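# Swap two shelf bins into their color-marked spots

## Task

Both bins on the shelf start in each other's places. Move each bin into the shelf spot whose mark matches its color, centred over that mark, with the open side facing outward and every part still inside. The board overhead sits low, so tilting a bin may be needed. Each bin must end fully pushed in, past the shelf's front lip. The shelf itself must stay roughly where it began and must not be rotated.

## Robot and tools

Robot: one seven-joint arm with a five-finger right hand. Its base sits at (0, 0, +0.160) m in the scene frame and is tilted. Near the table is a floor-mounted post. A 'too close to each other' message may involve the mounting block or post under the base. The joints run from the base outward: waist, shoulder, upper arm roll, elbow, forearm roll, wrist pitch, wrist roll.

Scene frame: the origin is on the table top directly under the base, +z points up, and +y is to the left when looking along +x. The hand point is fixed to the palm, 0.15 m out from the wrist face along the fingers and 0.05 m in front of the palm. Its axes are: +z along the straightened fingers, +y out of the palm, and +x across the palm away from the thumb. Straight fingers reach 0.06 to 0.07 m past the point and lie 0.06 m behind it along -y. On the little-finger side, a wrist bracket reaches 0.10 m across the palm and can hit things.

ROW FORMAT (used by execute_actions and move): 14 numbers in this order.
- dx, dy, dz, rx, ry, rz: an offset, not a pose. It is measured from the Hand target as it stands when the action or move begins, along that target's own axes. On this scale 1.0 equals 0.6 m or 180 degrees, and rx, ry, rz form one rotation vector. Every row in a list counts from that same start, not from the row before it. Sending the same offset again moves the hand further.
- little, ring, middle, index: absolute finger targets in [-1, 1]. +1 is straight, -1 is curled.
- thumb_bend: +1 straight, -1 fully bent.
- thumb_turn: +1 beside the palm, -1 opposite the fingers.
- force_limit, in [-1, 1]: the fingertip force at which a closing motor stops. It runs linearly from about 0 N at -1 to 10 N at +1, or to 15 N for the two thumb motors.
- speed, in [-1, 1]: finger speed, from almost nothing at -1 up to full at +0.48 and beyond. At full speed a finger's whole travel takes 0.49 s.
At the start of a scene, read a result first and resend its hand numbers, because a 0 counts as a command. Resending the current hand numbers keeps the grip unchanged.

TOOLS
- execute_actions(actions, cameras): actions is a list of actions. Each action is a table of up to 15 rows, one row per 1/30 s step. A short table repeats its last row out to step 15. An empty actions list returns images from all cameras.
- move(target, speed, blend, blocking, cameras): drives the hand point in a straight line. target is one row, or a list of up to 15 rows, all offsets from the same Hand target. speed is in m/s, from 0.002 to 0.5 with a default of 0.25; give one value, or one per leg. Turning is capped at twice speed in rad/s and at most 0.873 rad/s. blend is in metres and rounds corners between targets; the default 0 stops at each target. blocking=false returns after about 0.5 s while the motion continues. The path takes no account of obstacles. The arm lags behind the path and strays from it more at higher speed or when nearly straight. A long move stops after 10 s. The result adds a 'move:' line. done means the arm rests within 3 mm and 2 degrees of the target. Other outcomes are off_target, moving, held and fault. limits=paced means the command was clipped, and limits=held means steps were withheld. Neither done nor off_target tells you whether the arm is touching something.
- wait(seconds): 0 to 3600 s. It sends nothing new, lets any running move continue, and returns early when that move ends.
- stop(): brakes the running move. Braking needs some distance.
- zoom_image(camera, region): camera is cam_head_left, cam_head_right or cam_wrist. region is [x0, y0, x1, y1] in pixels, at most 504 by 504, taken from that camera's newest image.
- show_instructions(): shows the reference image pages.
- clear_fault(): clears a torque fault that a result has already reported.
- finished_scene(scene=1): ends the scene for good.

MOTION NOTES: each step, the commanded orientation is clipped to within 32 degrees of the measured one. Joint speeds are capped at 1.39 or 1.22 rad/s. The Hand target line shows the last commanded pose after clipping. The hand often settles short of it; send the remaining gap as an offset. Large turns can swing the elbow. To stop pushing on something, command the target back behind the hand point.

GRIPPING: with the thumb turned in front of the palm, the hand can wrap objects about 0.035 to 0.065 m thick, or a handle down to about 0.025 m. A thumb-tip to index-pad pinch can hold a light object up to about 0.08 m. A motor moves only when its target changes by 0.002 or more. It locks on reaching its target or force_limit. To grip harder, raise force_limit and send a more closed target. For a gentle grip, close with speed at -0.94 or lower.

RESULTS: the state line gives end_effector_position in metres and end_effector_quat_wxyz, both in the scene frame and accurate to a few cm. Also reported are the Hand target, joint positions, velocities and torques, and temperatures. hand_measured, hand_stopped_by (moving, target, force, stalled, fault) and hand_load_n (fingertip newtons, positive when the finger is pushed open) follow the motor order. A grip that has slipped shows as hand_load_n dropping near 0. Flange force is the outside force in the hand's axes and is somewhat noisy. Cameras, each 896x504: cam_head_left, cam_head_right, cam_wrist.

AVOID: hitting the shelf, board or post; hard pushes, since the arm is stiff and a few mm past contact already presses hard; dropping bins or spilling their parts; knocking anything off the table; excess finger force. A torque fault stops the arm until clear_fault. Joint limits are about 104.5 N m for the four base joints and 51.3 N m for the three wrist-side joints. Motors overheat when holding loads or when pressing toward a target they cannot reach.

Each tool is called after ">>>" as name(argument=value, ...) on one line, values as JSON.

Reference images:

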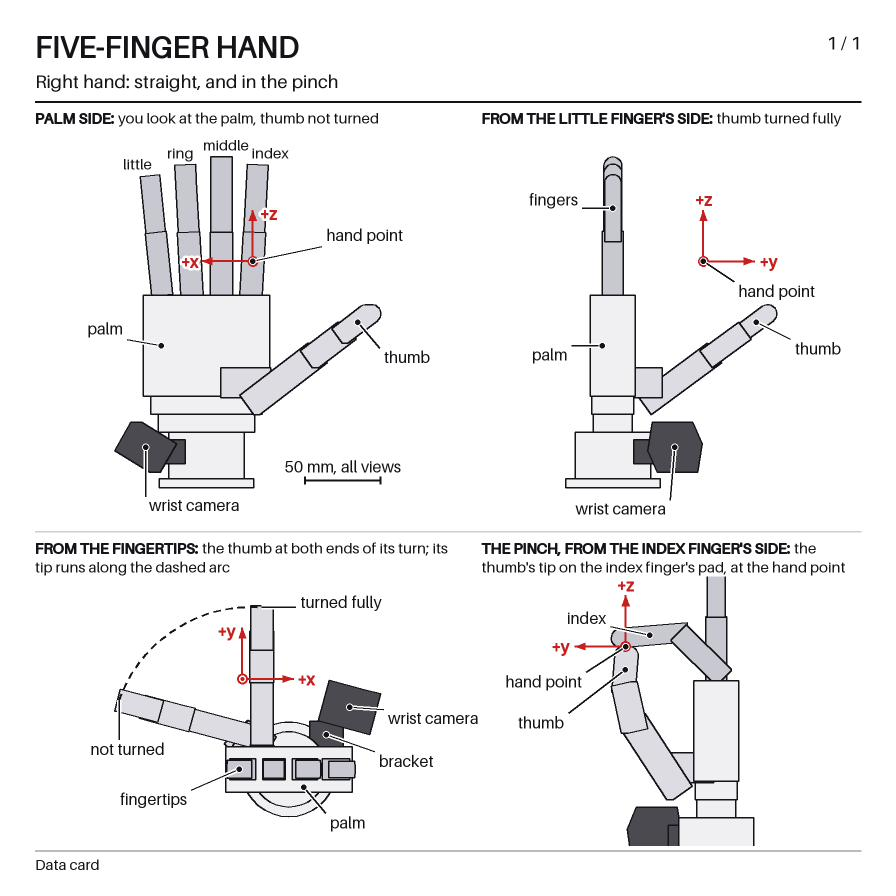

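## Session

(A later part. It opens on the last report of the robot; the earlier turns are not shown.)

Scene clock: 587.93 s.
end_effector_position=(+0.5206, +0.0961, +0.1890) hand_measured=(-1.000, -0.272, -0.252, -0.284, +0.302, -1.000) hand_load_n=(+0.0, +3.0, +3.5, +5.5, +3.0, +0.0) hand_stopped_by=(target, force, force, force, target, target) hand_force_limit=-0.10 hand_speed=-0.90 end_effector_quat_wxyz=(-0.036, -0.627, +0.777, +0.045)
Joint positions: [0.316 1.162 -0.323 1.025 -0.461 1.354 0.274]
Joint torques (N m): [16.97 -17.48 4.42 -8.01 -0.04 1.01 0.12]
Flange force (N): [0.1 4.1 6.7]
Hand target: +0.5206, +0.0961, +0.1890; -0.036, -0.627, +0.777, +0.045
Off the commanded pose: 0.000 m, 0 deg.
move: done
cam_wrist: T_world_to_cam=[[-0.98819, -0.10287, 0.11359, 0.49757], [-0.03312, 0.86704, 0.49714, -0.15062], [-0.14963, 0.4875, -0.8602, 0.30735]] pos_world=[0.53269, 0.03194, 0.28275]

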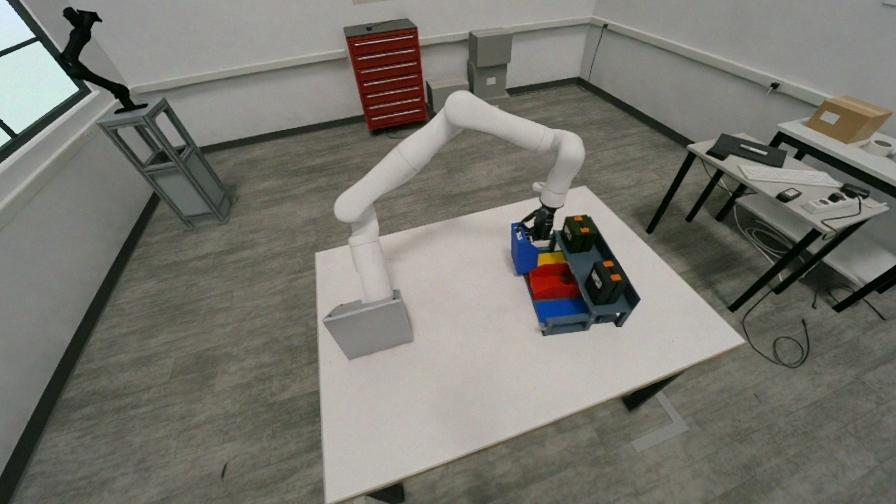

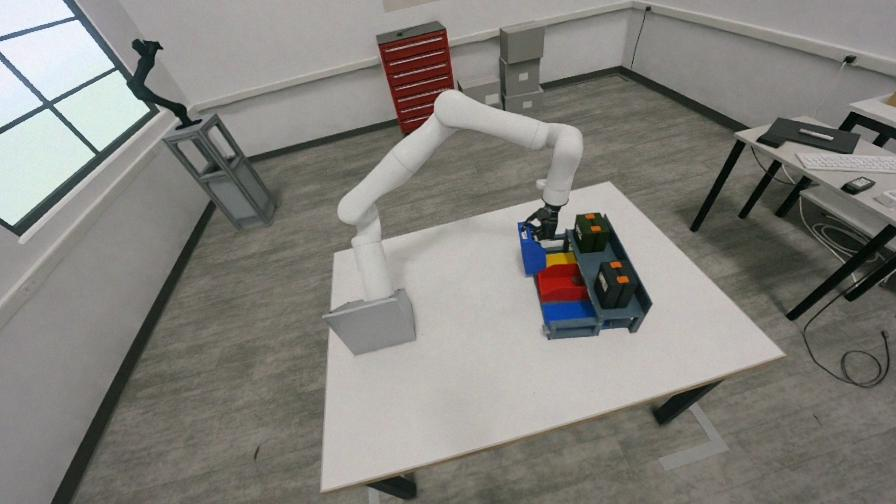

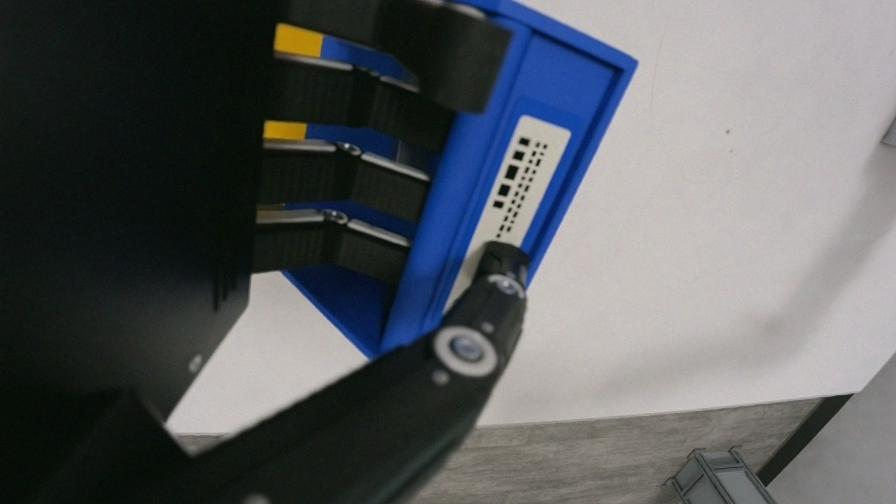

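>>> move(target=[0, 0.1242, 0.0142, 0, 0, 0, -1, -0.5, -0.5, -0.5, 0.30, -1, -0.1, -0.9], speed=0.05, cameras=["cam_head_right", "cam_head_left"])

>>> zoom_image(camera="cam_head_right", region=[460, 170, 640, 310])

>>> zoom_image(camera="cam_head_left", region=[460, 170, 640, 310])

Scene clock: 599.13 s.
end_effector_position=(+0.4473, +0.1120, +0.1891) hand_measured=(-1.000, -0.272, -0.252, -0.284, +0.302, -1.000) hand_load_n=(+0.0, +2.5, +3.0, +5.5, +3.0, +0.0) hand_stopped_by=(target, force, force, force, target, target) hand_force_limit=-0.10 hand_speed=-0.90 end_effector_quat_wxyz=(-0.036, -0.627, +0.777, +0.045)
Joint positions: [0.391 1.012 -0.352 1.382 -0.481 1.186 0.375]
Joint torques (N m): [14.79 -14.9 4.87 -7.34 -0.02 1.02 0.1]
Flange force (N): [0.3 3.2 6.6]
Hand target: +0.4473, +0.1120, +0.1890; -0.036, -0.627, +0.777, +0.045
Off the commanded pose: 0.000 m, 0 deg.
move: done
Images, in order (width x height): cam_head_left 896x504, cam_head_right 896x504.

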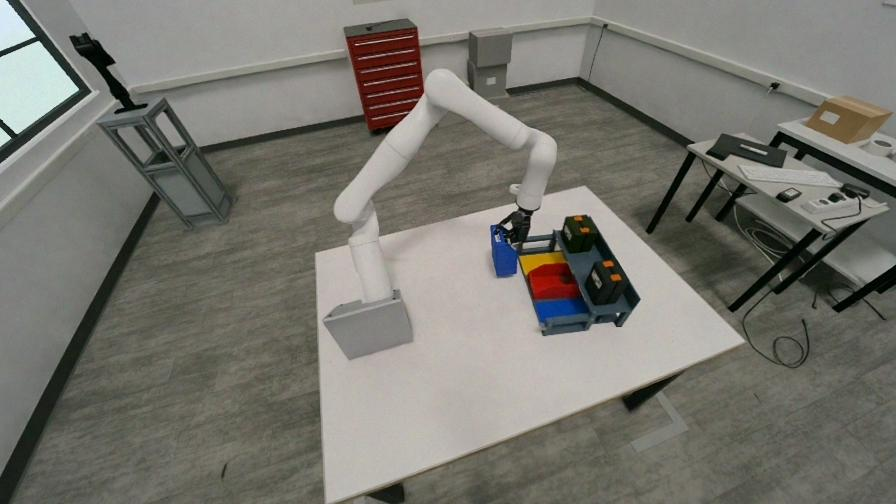

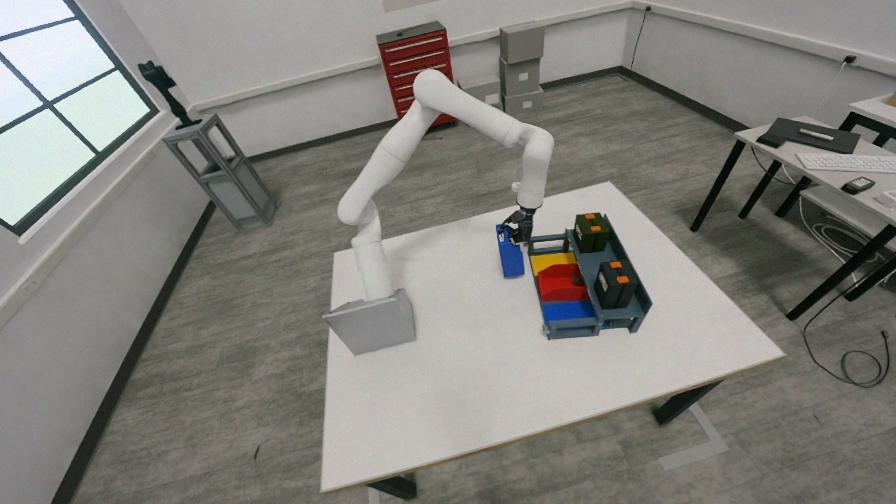

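Scaled by 2.800 from the camera's image (finer frame: 1280x720).

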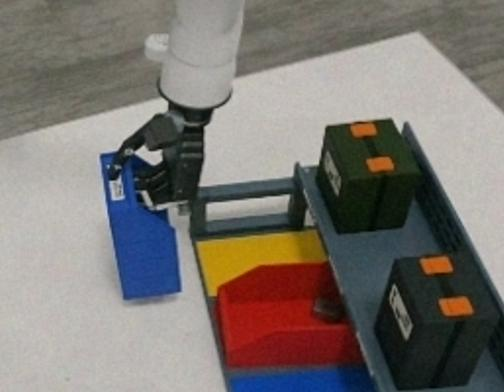

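Scaled by 2.800 from the camera's image (finer frame: 1280x720).

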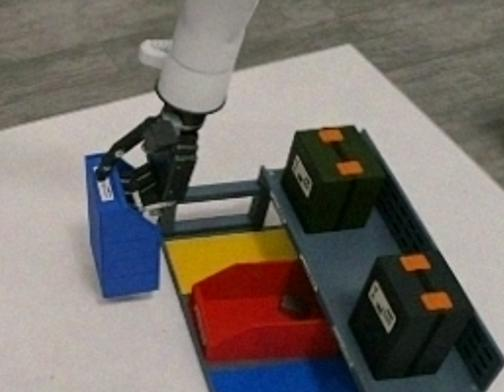

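>>> move(target=[0.344, 0, 0, 0, 0, 0, -1, -0.5, -0.5, -0.5, 0.30, -1, -0.1, -0.9], speed=0.08, cameras=["cam_wrist", "cam_head_right", "cam_head_left"])

>>> zoom_image(camera="cam_head_right", region=[460, 200, 640, 340])

>>> zoom_image(camera="cam_head_left", region=[460, 200, 640, 340])

Scene clock: 603.60 s.
end_effector_position=(+0.4036, -0.0897, +0.1889) hand_measured=(-1.000, -0.272, -0.252, -0.284, +0.302, -1.000) hand_load_n=(+0.0, +2.5, +3.0, +6.5, +2.5, +0.0) hand_stopped_by=(target, force, force, force, target, target) hand_force_limit=-0.10 hand_speed=-0.90 end_effector_quat_wxyz=(-0.036, -0.627, +0.777, +0.045)
Joint positions: [0.58 1.319 -0.264 1.174 -0.362 1.25 0.612]
Joint torques (N m): [14 -18.73 4.34 -8.15 0.16 0.83 0.11]
Flange force (N): [-1.6 3.7 6.7]
Hand target: +0.4036, -0.0898, +0.1889; -0.036, -0.627, +0.777, +0.045
Off the commanded pose: 0.000 m, 0 deg.
move: done
cam_wrist: T_world_to_cam=[[-0.98817, -0.10292, 0.11367, 0.36279], [-0.03312, 0.86704, 0.49714, 0.00669], [-0.14972, 0.4875, -0.86019, 0.38051]] pos_world=[0.41569, -0.15396, 0.28275]

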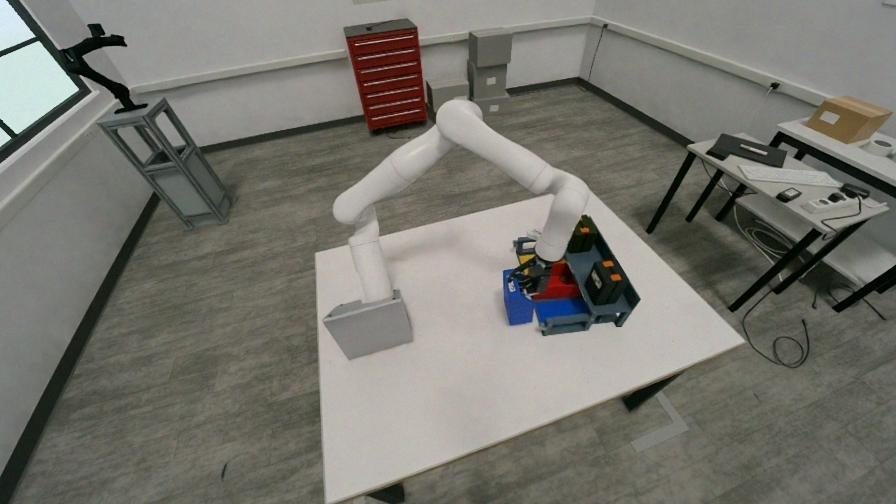

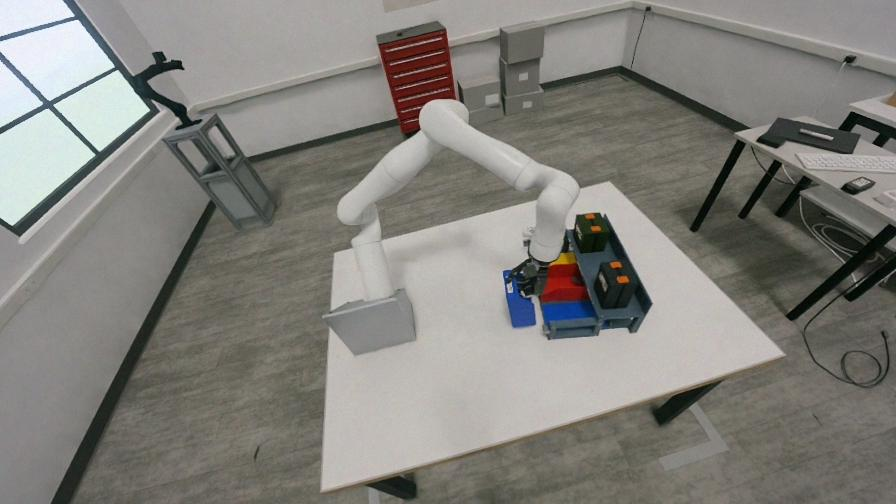

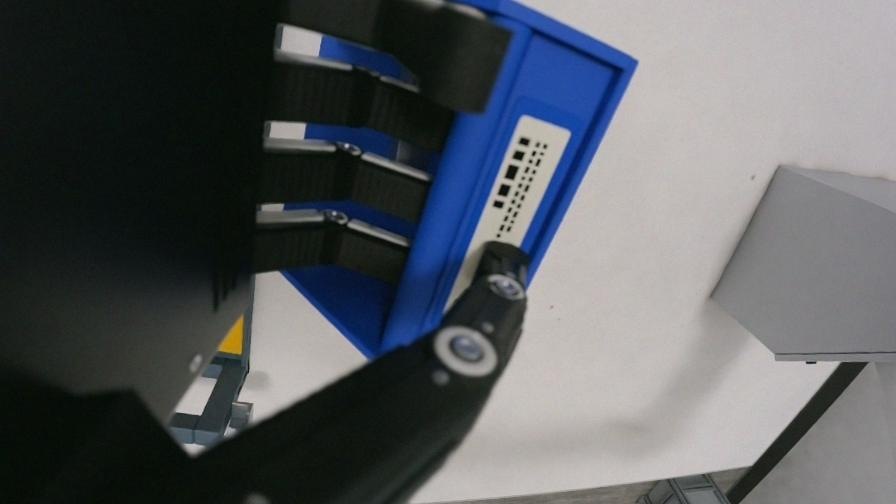

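Scaled by 2.800 from the camera's image (finer frame: 1280x720).

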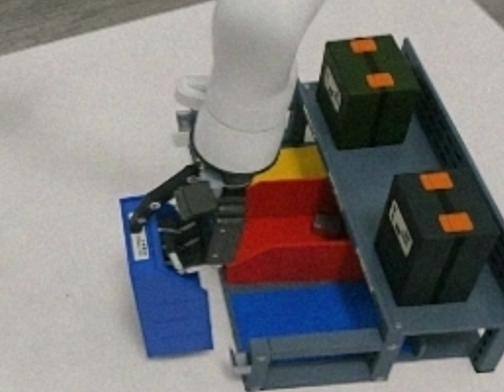

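Scaled by 2.800 from the camera's image (finer frame: 1280x720).

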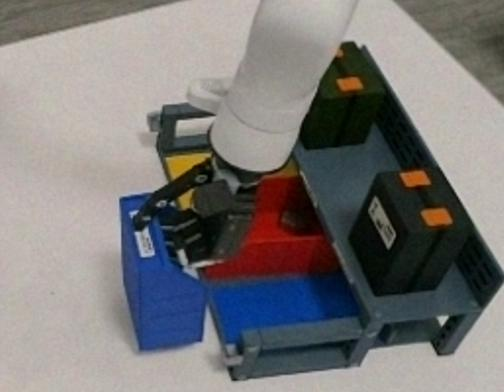

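>>> move(target=[[0, 0.0009, -0.0083, 0, 0, 0, -1, -0.5, -0.5, -0.5, 0.30, -1, -0.1, -0.9],[0, -0.2143, -0.0328, 0, 0, 0, -1, -0.5, -0.5, -0.5, 0.30, -1, -0.1, -0.9]], speed=0.06, blend=0.003, cameras=["cam_head_right", "cam_head_left"])

>>> zoom_image(camera="cam_head_right", region=[480, 220, 640, 340])

>>> zoom_image(camera="cam_head_left", region=[480, 220, 640, 340])

Scene clock: 619.77 s.
end_effector_position=(+0.5306, -0.1172, +0.1938) hand_measured=(-1.000, -0.272, -0.252, -0.284, +0.302, -1.000) hand_load_n=(+0.0, +2.5, +3.0, +7.0, +3.0, +0.0) hand_stopped_by=(target, force, force, force, target, target) hand_force_limit=-0.10 hand_speed=-0.90 end_effector_quat_wxyz=(-0.035, -0.627, +0.777, +0.044)
Joint positions: [0.402 1.713 -0.253 0.157 -0.394 1.781 0.344]
Joint torques (N m): [17.16 -22.57 1.46 -9.03 -0.21 0.93 0.11]
Flange force (N): no reading
Hand target: +0.5307, -0.1173, +0.1939; -0.036, -0.627, +0.777, +0.045
Off the commanded pose: 0.000 m, 0 deg.
move: done; blend cut to 0.0025 m at target 1
Images, in order (width x height): cam_head_left 896x504, cam_head_right 896x504.

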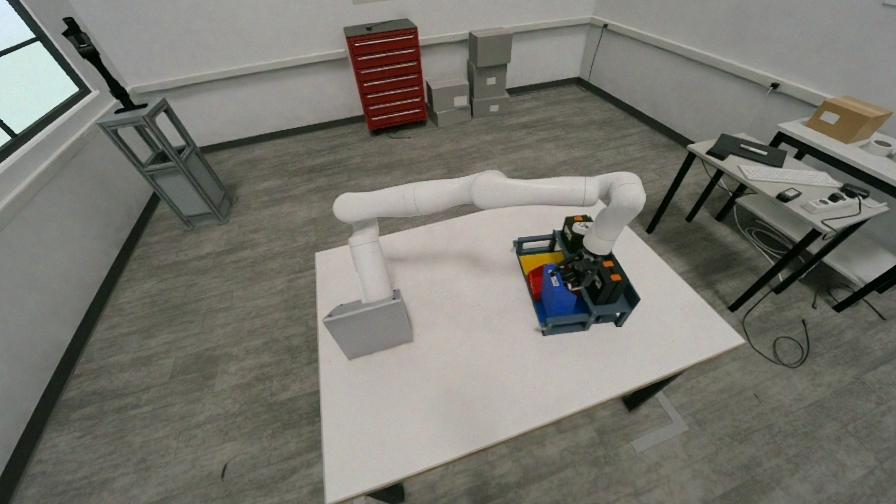

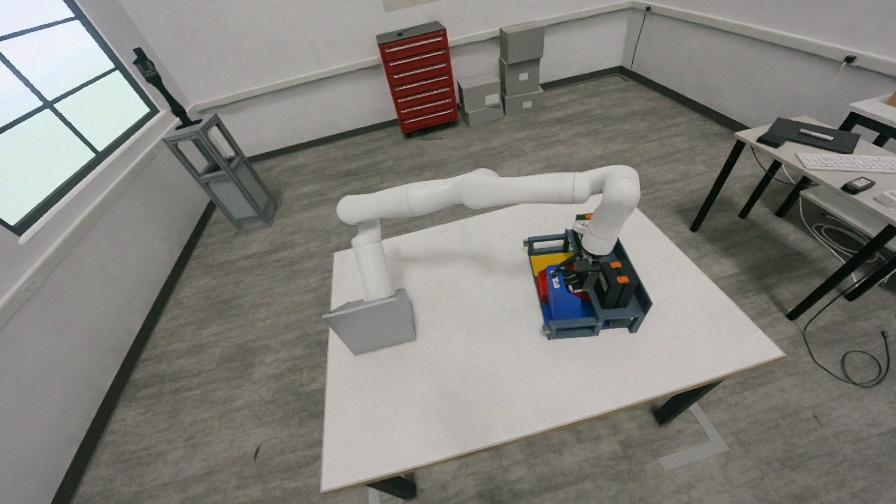

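Scaled by 3.150 from the camera's image (finer frame: 1280x720).

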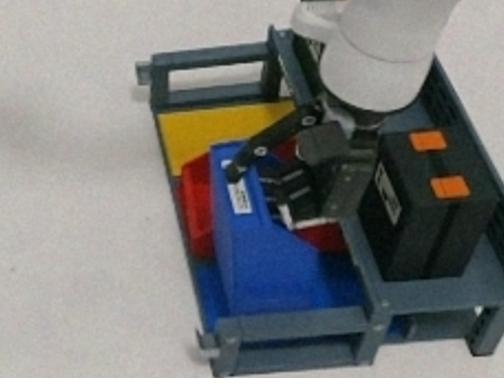

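Scaled by 3.150 from the camera's image (finer frame: 1280x720).

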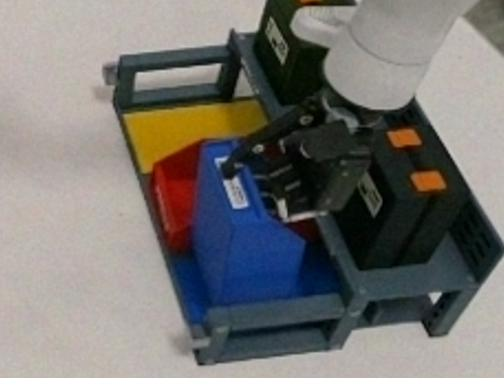

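>>> move(target=[[0, 0.0149, 0.0017, 0, 0, 0, -1, -0.5, -0.5, -0.5, 0.30, -1, -0.1, -0.9],[0, 0.0104, 0.0414, 0, 0, 0, -1, -0.5, -0.5, -0.5, 0.30, -1, -0.1, -0.9]], speed=0.03, cameras=["cam_head_right", "cam_head_left"])

>>> zoom_image(camera="cam_head_right", region=[480, 220, 640, 340])

>>> zoom_image(camera="cam_head_left", region=[480, 220, 640, 340])

Scene clock: 625.93 s.
end_effector_position=(+0.5219, -0.1153, +0.1699) hand_measured=(-1.000, -0.272, -0.252, -0.284, +0.302, -1.000) hand_load_n=(+0.0, +2.5, +3.0, +6.5, +3.0, +0.0) hand_stopped_by=(target, force, force, force, target, target) hand_force_limit=-0.10 hand_speed=-0.90 end_effector_quat_wxyz=(-0.036, -0.627, +0.777, +0.045)
Joint positions: [0.412 1.639 -0.255 0.4 -0.386 1.622 0.399]
Joint torques (N m): [17.08 -22.13 2.49 -8.95 -0.09 1 0.11]
Flange force (N): no reading
Hand target: +0.5219, -0.1153, +0.1699; -0.036, -0.627, +0.777, +0.045
Off the commanded pose: 0.000 m, 0 deg.
move: done
Images, in order (width x height): cam_head_left 896x504, cam_head_right 896x504.

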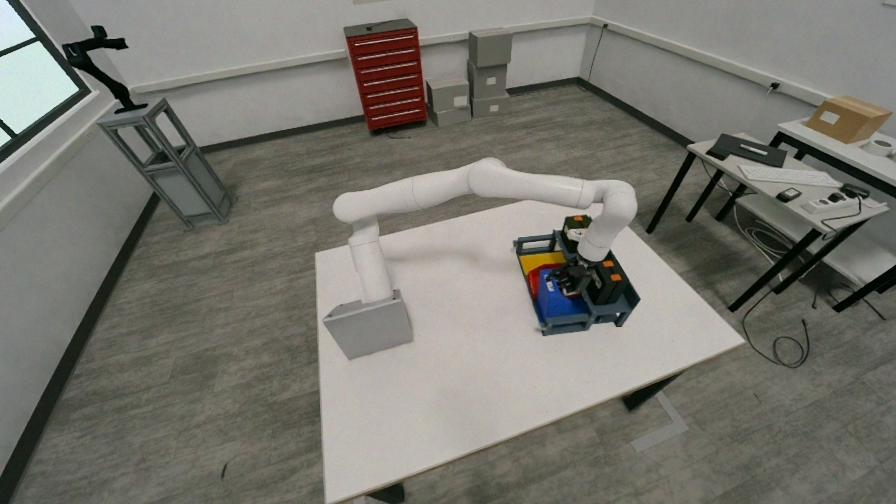

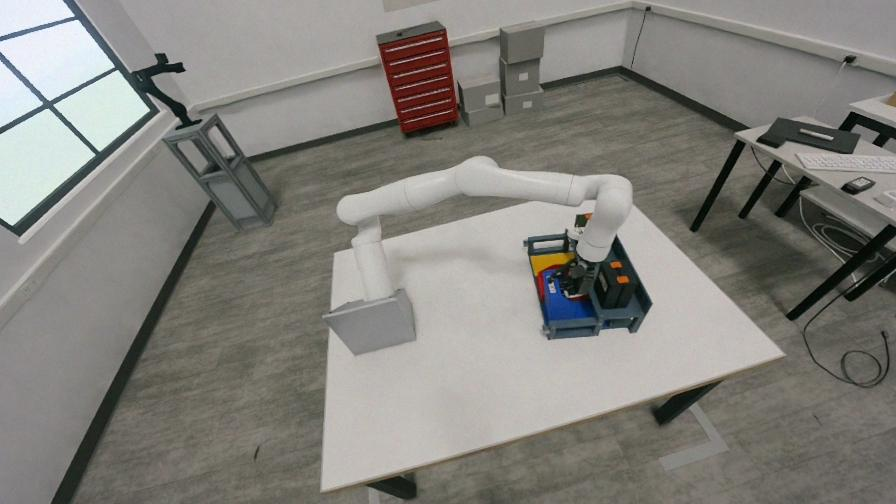

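Scaled by 3.150 from the camera's image (finer frame: 1280x720).

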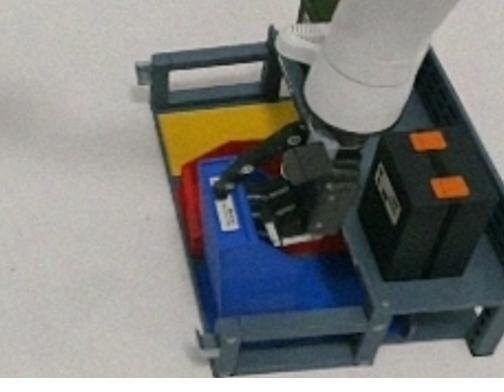

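Scaled by 3.150 from the camera's image (finer frame: 1280x720).

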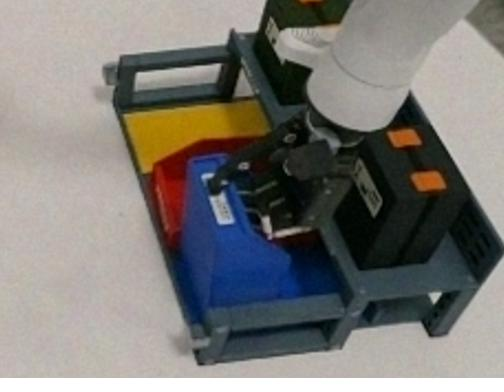

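>>> move(target=[0, -0.0008, 0.0066, 0, 0, 0, -1, -0.5, -0.5, -0.5, 0.30, -1, -0.1, -0.9], speed=0.02)

Scene clock: 629.93 s.
end_effector_position=(+0.5219, -0.1153, +0.1660) hand_measured=(-1.000, -0.272, -0.252, -0.284, +0.302, -1.000) hand_load_n=(+0.0, +1.0, +1.5, +5.0, +4.0, +0.5) hand_stopped_by=(target, force, force, force, target, target) hand_force_limit=-0.10 hand_speed=-0.90 end_effector_quat_wxyz=(-0.036, -0.627, +0.777, +0.044)
Joint positions: [0.409 1.639 -0.256 0.409 -0.386 1.612 0.401]
Joint torques (N m): [14.42 -17.16 2.52 -7.33 0.15 -0.27 0.26]
Flange force (N): no reading
Hand target: +0.5219, -0.1153, +0.1659; -0.036, -0.627, +0.777, +0.045
Off the commanded pose: 0.000 m, 0 deg.
move: done

>>> move(target=[0, 0.0424, 0.0122, 0.0556, 0, 0, -1, -0.5, -0.5, -0.5, 0.30, -1, -0.1, -0.9], speed=0.04, cameras=["cam_wrist", "cam_head_right"])

>>> zoom_image(camera="cam_head_right", region=[480, 220, 640, 340])

Scene clock: 633.97 s.
end_effector_position=(+0.4964, -0.1098, +0.1615) hand_measured=(-1.000, -0.272, -0.252, -0.286, +0.306, -1.000) hand_load_n=(+0.0, +0.0, +0.5, +0.0, +21.5, +4.0) hand_stopped_by=(target, force, force, force, target, target) hand_force_limit=-0.10 hand_speed=-0.90 end_effector_quat_wxyz=(+0.019, -0.628, +0.778, -0.023)
Joint positions: [0.54 1.405 -0.303 1.002 -0.428 1.16 0.569]
Joint torques (N m): [4.19 -4.76 0.72 -4.01 -0.83 -4.07 0.25]
Flange force (N): [-4.6 8.9 -30.7]
Hand target: +0.4964, -0.1098, +0.1615; +0.019, -0.628, +0.778, -0.023
Off the commanded pose: 0.000 m, 0 deg.
move: done
cam_wrist: T_world_to_cam=[[-0.99346, -0.10161, -0.0521, 0.48502], [-0.11418, 0.88465, 0.45206, 0.09025], [0.00015, 0.45505, -0.89047, 0.30754]] pos_world=[0.49211, -0.17051, 0.25832]
Images, in order (width x height): cam_head_right 896x504, cam_wrist 896x504.

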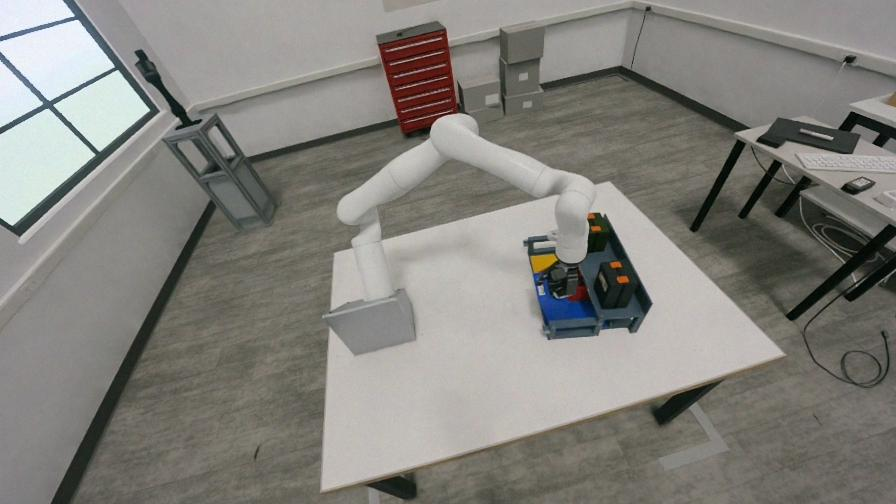

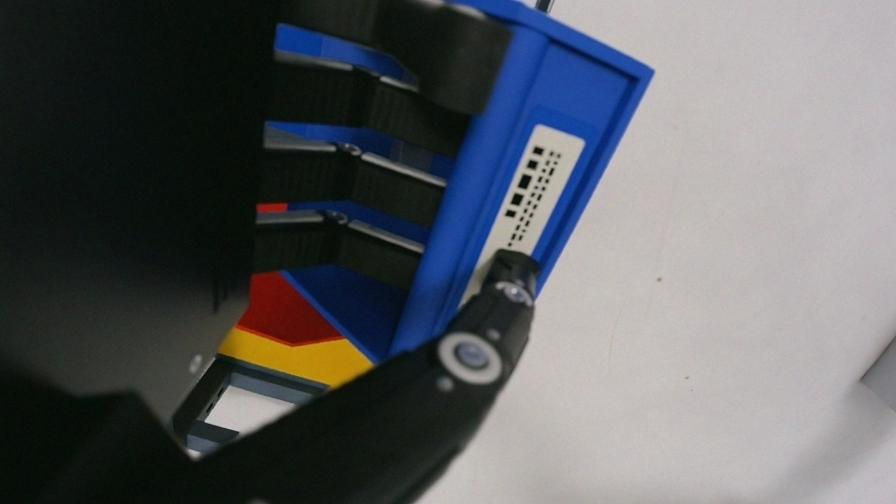

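Scaled by 3.150 from the camera's image (finer frame: 1280x720).

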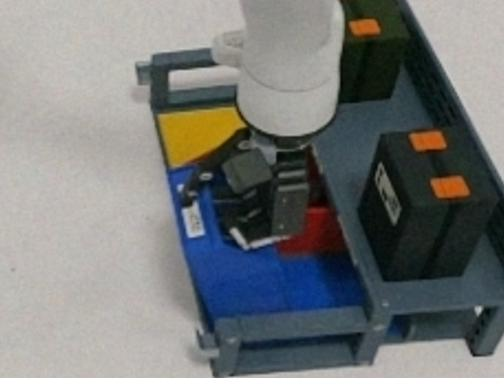

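>>> move(target=[0, -0.0006, -0.0100, 0, 0, 0, -1, -0.5, -0.5, -0.5, 0.30, -1, -0.1, -0.9], speed=0.04, cameras=["cam_wrist", "cam_head_right", "cam_head_left"])

>>> zoom_image(camera="cam_head_right", region=[500, 240, 600, 340])

>>> zoom_image(camera="cam_head_left", region=[500, 240, 600, 340])

Scene clock: 638.20 s.
end_effector_position=(+0.4964, -0.1098, +0.1675) hand_measured=(-1.000, -0.272, -0.252, -0.284, +0.304, -1.000) hand_load_n=(+0.0, +3.0, +1.0, +7.0, +5.5, +0.5) hand_stopped_by=(target, force, force, force, target, target) hand_force_limit=-0.10 hand_speed=-0.90 end_effector_quat_wxyz=(+0.019, -0.628, +0.778, -0.023)
Joint positions: [0.544 1.4 -0.301 0.995 -0.426 1.172 0.567]
Joint torques (N m): [15.43 -20.57 3.66 -9.09 -0.38 0.3 0.11]
Flange force (N): [-1.3 5.4 6.0]
Hand target: +0.4964, -0.1098, +0.1675; +0.019, -0.628, +0.778, -0.023
Off the commanded pose: 0.000 m, 0 deg.
move: done
cam_wrist: T_world_to_cam=[[-0.99346, -0.10156, -0.05218, 0.48546], [-0.11418, 0.88465, 0.45205, 0.0876], [0.00025, 0.45505, -0.89047, 0.31275]] pos_world=[0.49221, -0.17051, 0.26422]

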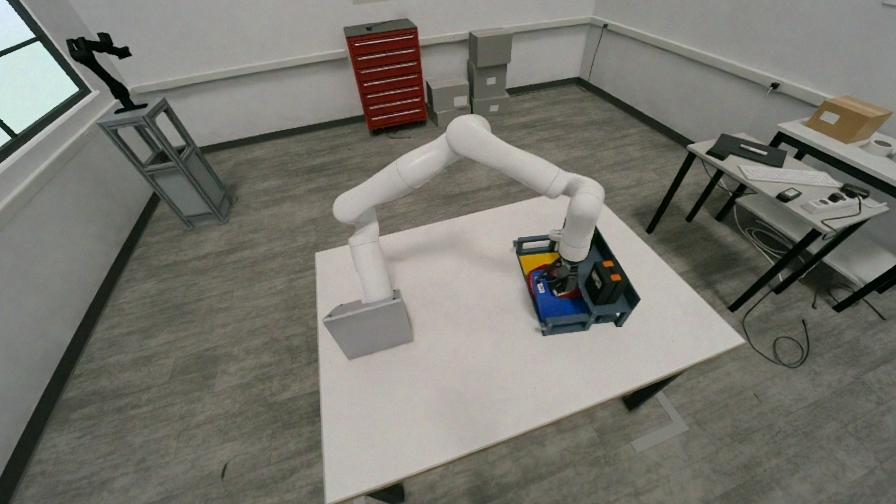

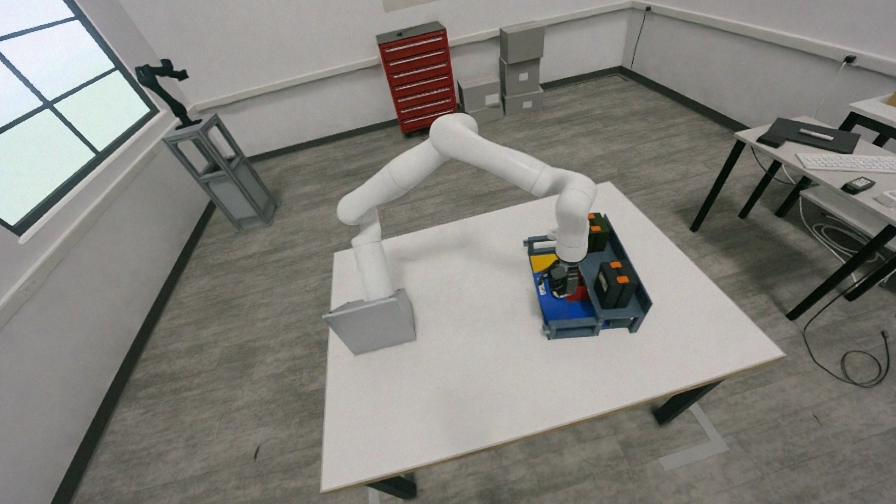

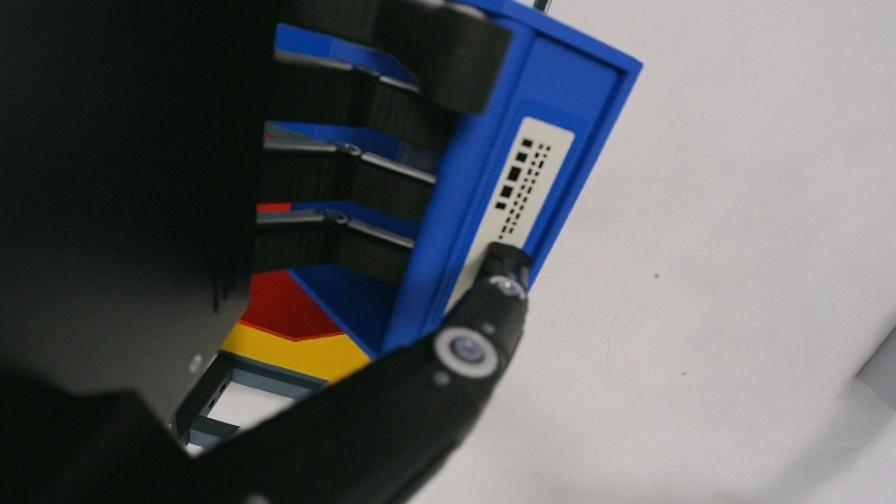

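Scaled by 5.040 from the camera's image (finer frame: 1280x720).

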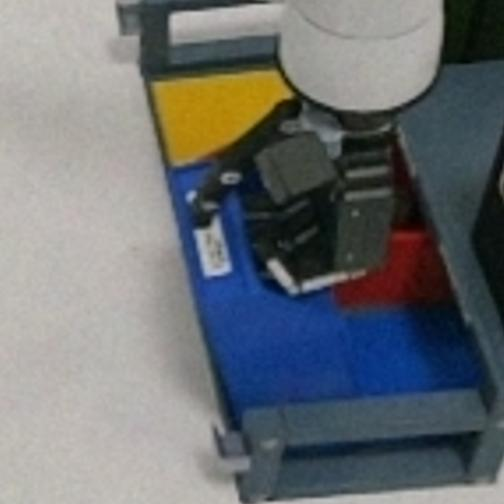

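Scaled by 5.040 from the camera's image (finer frame: 1280x720).

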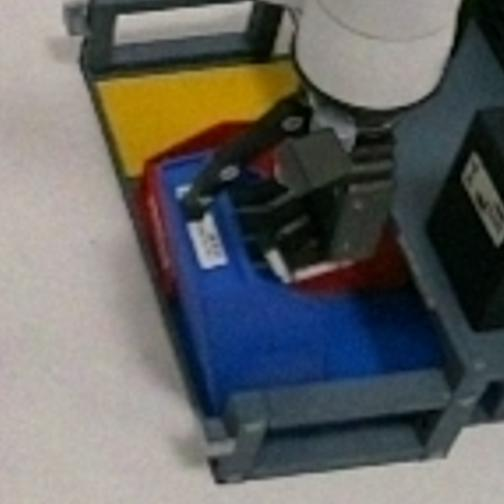

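>>> move(target=[0, -0.0233, 0.0014, 0, 0, 0, -1, -0.5, -0.5, -0.5, 0.30, -1, -0.1, -0.9], speed=0.04)

>>> move(target=[0, 0.0003, 0.0058, 0, 0, 0, -1, -0.5, -0.5, -0.5, 0.30, -1, -0.1, -0.9], speed=0.02)

Scene clock: 644.17 s.
end_effector_position=(+0.5100, -0.1128, +0.1675) hand_measured=(-1.000, -0.272, -0.252, -0.284, +0.304, -1.000) hand_load_n=(+0.0, +3.0, +0.5, +8.0, +5.5, +1.0) hand_stopped_by=(target, force, force, force, target, target) hand_force_limit=-0.10 hand_speed=-0.90 end_effector_quat_wxyz=(+0.019, -0.628, +0.778, -0.023)
Joint positions: [0.525 1.428 -0.297 0.919 -0.425 1.211 0.543]
Joint torques (N m): [15.64 -20.93 3.17 -9.11 -0.56 0.24 0.1]
Flange force (N): [-0.9 5.3 5.6]
Hand target: +0.5100, -0.1128, +0.1675; +0.019, -0.628, +0.778, -0.023
Off the commanded pose: 0.000 m, 0 deg.
move: done

Scene clock: 644.67 s.
end_effector_position=(+0.5101, -0.1128, +0.1641) hand_measured=(-1.000, -0.272, -0.252, -0.284, +0.304, -1.000) hand_load_n=(+0.0, +0.0, +0.0, +3.0, +9.5, +1.5) hand_stopped_by=(target, force, force, force, target, target) hand_force_limit=-0.10 hand_speed=-0.90 end_effector_quat_wxyz=(+0.019, -0.628, +0.778, -0.023)
Joint positions: [0.523 1.431 -0.298 0.923 -0.426 1.204 0.544]
Joint torques (N m): [8.93 -11.41 1.89 -6.07 -0.56 -2.04 0.16]
Flange force (N): [-3.6 8.8 -15.1]
Hand target: +0.5101, -0.1128, +0.1641; +0.019, -0.628, +0.778, -0.023
Off the commanded pose: 0.000 m, 0 deg.
move: done

>>> move(target=[0, -0.0003, -0.0050, 0, 0, 0, -1, -0.5, -0.5, -0.5, 0.30, -1, -0.1, -0.9], speed=0.04, cameras=["cam_wrist", "cam_head_right", "cam_head_left"])

>>> zoom_image(camera="cam_head_right", region=[520, 250, 600, 340])

>>> zoom_image(camera="cam_head_left", region=[510, 250, 600, 340])

Scene clock: 650.33 s.
end_effector_position=(+0.5101, -0.1128, +0.1670) hand_measured=(-1.000, -0.272, -0.252, -0.284, +0.304, -1.000) hand_load_n=(+0.0, +3.0, +0.5, +7.5, +6.0, +1.5) hand_stopped_by=(target, force, force, force, target, target) hand_force_limit=-0.10 hand_speed=-0.90 end_effector_quat_wxyz=(+0.019, -0.628, +0.778, -0.023)
Joint positions: [0.525 1.429 -0.297 0.919 -0.425 1.21 0.543]
Joint torques (N m): [15.78 -21.02 3.41 -9.27 -0.43 0.32 0.08]
Flange force (N): [-1.4 6.2 6.1]
Hand target: +0.5101, -0.1128, +0.1671; +0.019, -0.628, +0.778, -0.023
Off the commanded pose: 0.000 m, 0 deg.
move: done
cam_wrist: T_world_to_cam=[[-0.99346, -0.1016, -0.05211, 0.49872], [-0.11418, 0.88461, 0.45214, 0.09188], [0.00016, 0.45513, -0.89043, 0.31376]] pos_world=[0.50591, -0.17341, 0.26382]

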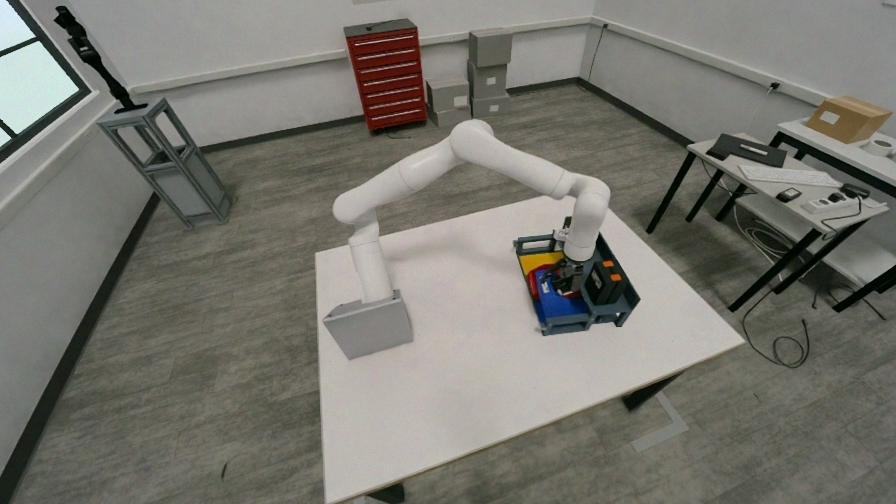

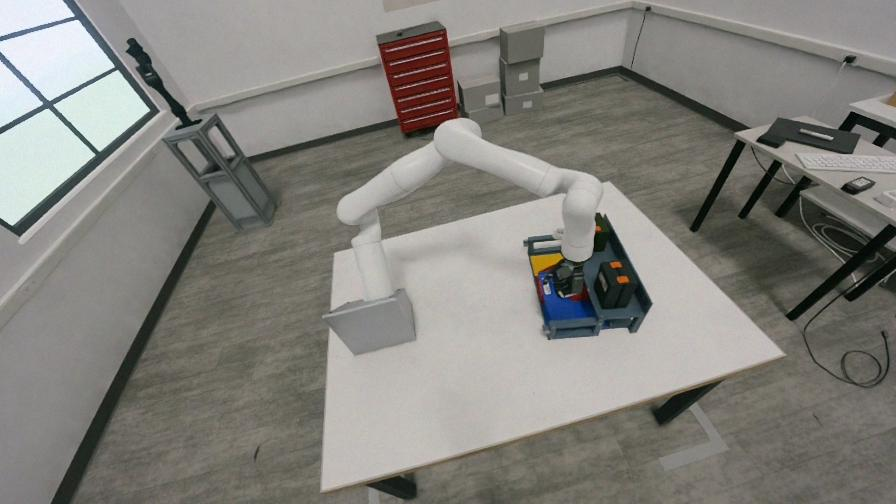

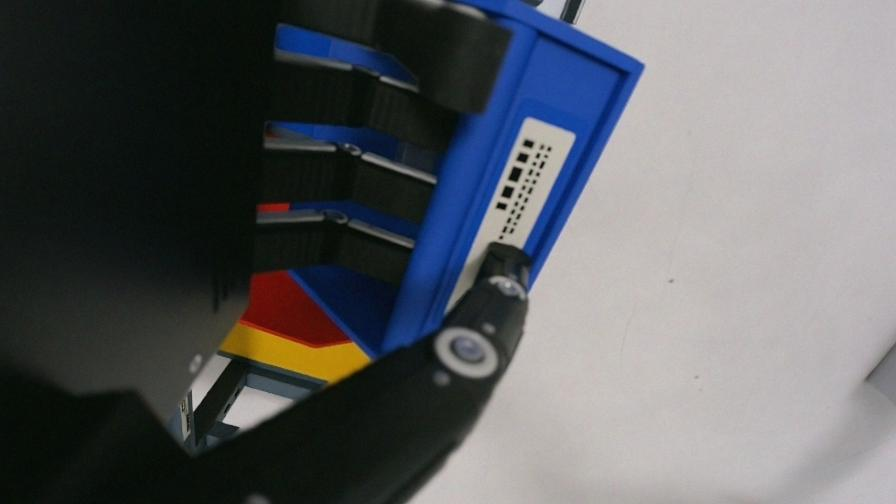

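Scaled by 5.600 from the camera's image (finer frame: 1280x720).

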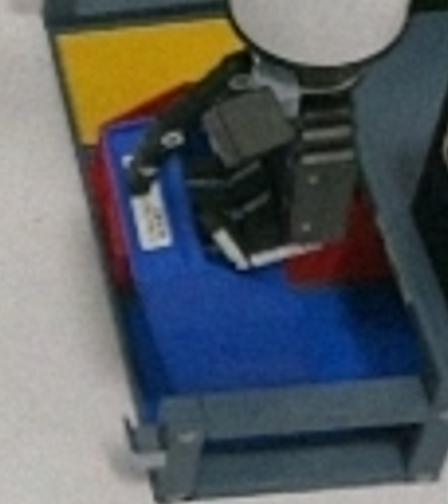

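Scaled by 5.600 from the camera's image (finer frame: 1280x720).

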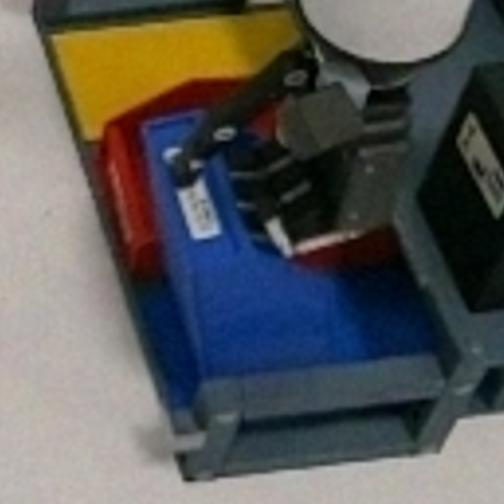

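>>> zoom_image(camera="cam_head_right", region=[530, 265, 570, 325])

>>> zoom_image(camera="cam_head_left", region=[525, 265, 565, 325])

Scaled by 8.400 from the camera's image (finer frame: 1280x720).

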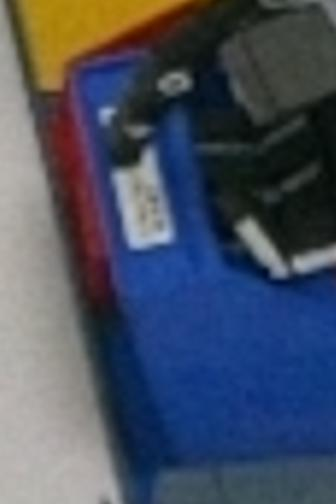

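Scaled by 8.400 from the camera's image (finer frame: 1280x720).

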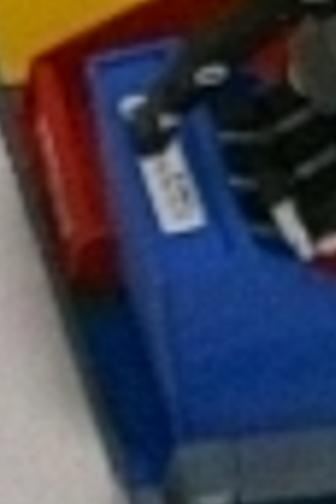

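>>> move(target=[[0, -0.0005, -0.0033, 0, 0, 0, -1, -0.5, -0.5, -0.5, 0.30, -1, -0.1, -0.9],[0, -0.0255, -0.0018, 0, 0, 0, -1, -0.5, -0.5, -0.5, 0.30, -1, -0.1, -0.9]], speed=0.04)

>>> move(target=[0, 0.0002, 0.0050, 0, 0, 0, -1, -0.5, -0.5, -0.5, 0.30, -1, -0.1, -0.9], speed=0.02)

Scene clock: 667.37 s.
end_effector_position=(+0.5249, -0.1160, +0.1691) hand_measured=(-1.000, -0.272, -0.252, -0.284, +0.304, -1.000) hand_load_n=(+0.0, +2.5, +0.5, +8.0, +6.0, +1.0) hand_stopped_by=(target, force, force, force, target, target) hand_force_limit=-0.10 hand_speed=-0.90 end_effector_quat_wxyz=(+0.019, -0.628, +0.778, -0.023)
Joint positions: [0.506 1.461 -0.292 0.825 -0.424 1.26 0.515]
Joint torques (N m): [15.98 -21.39 2.96 -9.59 -0.68 0.26 0.1]
Flange force (N): [-1.7 8.0 6.0]
Hand target: +0.5249, -0.1160, +0.1691; +0.019, -0.628, +0.778, -0.023
Off the commanded pose: 0.000 m, 0 deg.
move: done

Scene clock: 667.87 s.
end_effector_position=(+0.5250, -0.1160, +0.1661) hand_measured=(-1.000, -0.272, -0.252, -0.284, +0.304, -1.000) hand_load_n=(+0.0, +2.5, +0.5, +7.5, +6.0, +1.0) hand_stopped_by=(target, force, force, force, target, target) hand_force_limit=-0.10 hand_speed=-0.90 end_effector_quat_wxyz=(+0.019, -0.628, +0.778, -0.023)
Joint positions: [0.504 1.463 -0.293 0.829 -0.425 1.254 0.516]
Joint torques (N m): [15.92 -21.35 2.88 -9.28 -0.61 0.3 0.14]
Flange force (N): [-1.1 6.4 5.6]
Hand target: +0.5250, -0.1160, +0.1661; +0.019, -0.628, +0.778, -0.023
Off the commanded pose: 0.000 m, 0 deg.
move: done

>>> move(target=[0, 0.0002, 0.0042, 0, 0, 0, -1, -0.5, -0.5, -0.5, 0.30, -1, -0.1, -0.9], speed=0.02)

Scene clock: 669.10 s.
end_effector_position=(+0.5251, -0.1160, +0.1636) hand_measured=(-1.000, -0.272, -0.252, -0.284, +0.304, -1.000) hand_load_n=(+0.0, +0.0, +0.0, +2.0, +12.5, +1.5) hand_stopped_by=(target, force, force, force, target, target) hand_force_limit=-0.10 hand_speed=-0.90 end_effector_quat_wxyz=(+0.019, -0.628, +0.778, -0.023)
Joint positions: [0.502 1.465 -0.293 0.832 -0.426 1.248 0.517]
Joint torques (N m): [7.36 -9.81 1.13 -4.87 -0.84 -2.37 0.11]
Flange force (N): [-2.4 7.4 -19.8]
Hand target: +0.5250, -0.1160, +0.1635; +0.019, -0.628, +0.778, -0.023
Off the commanded pose: 0.000 m, 0 deg.
move: done


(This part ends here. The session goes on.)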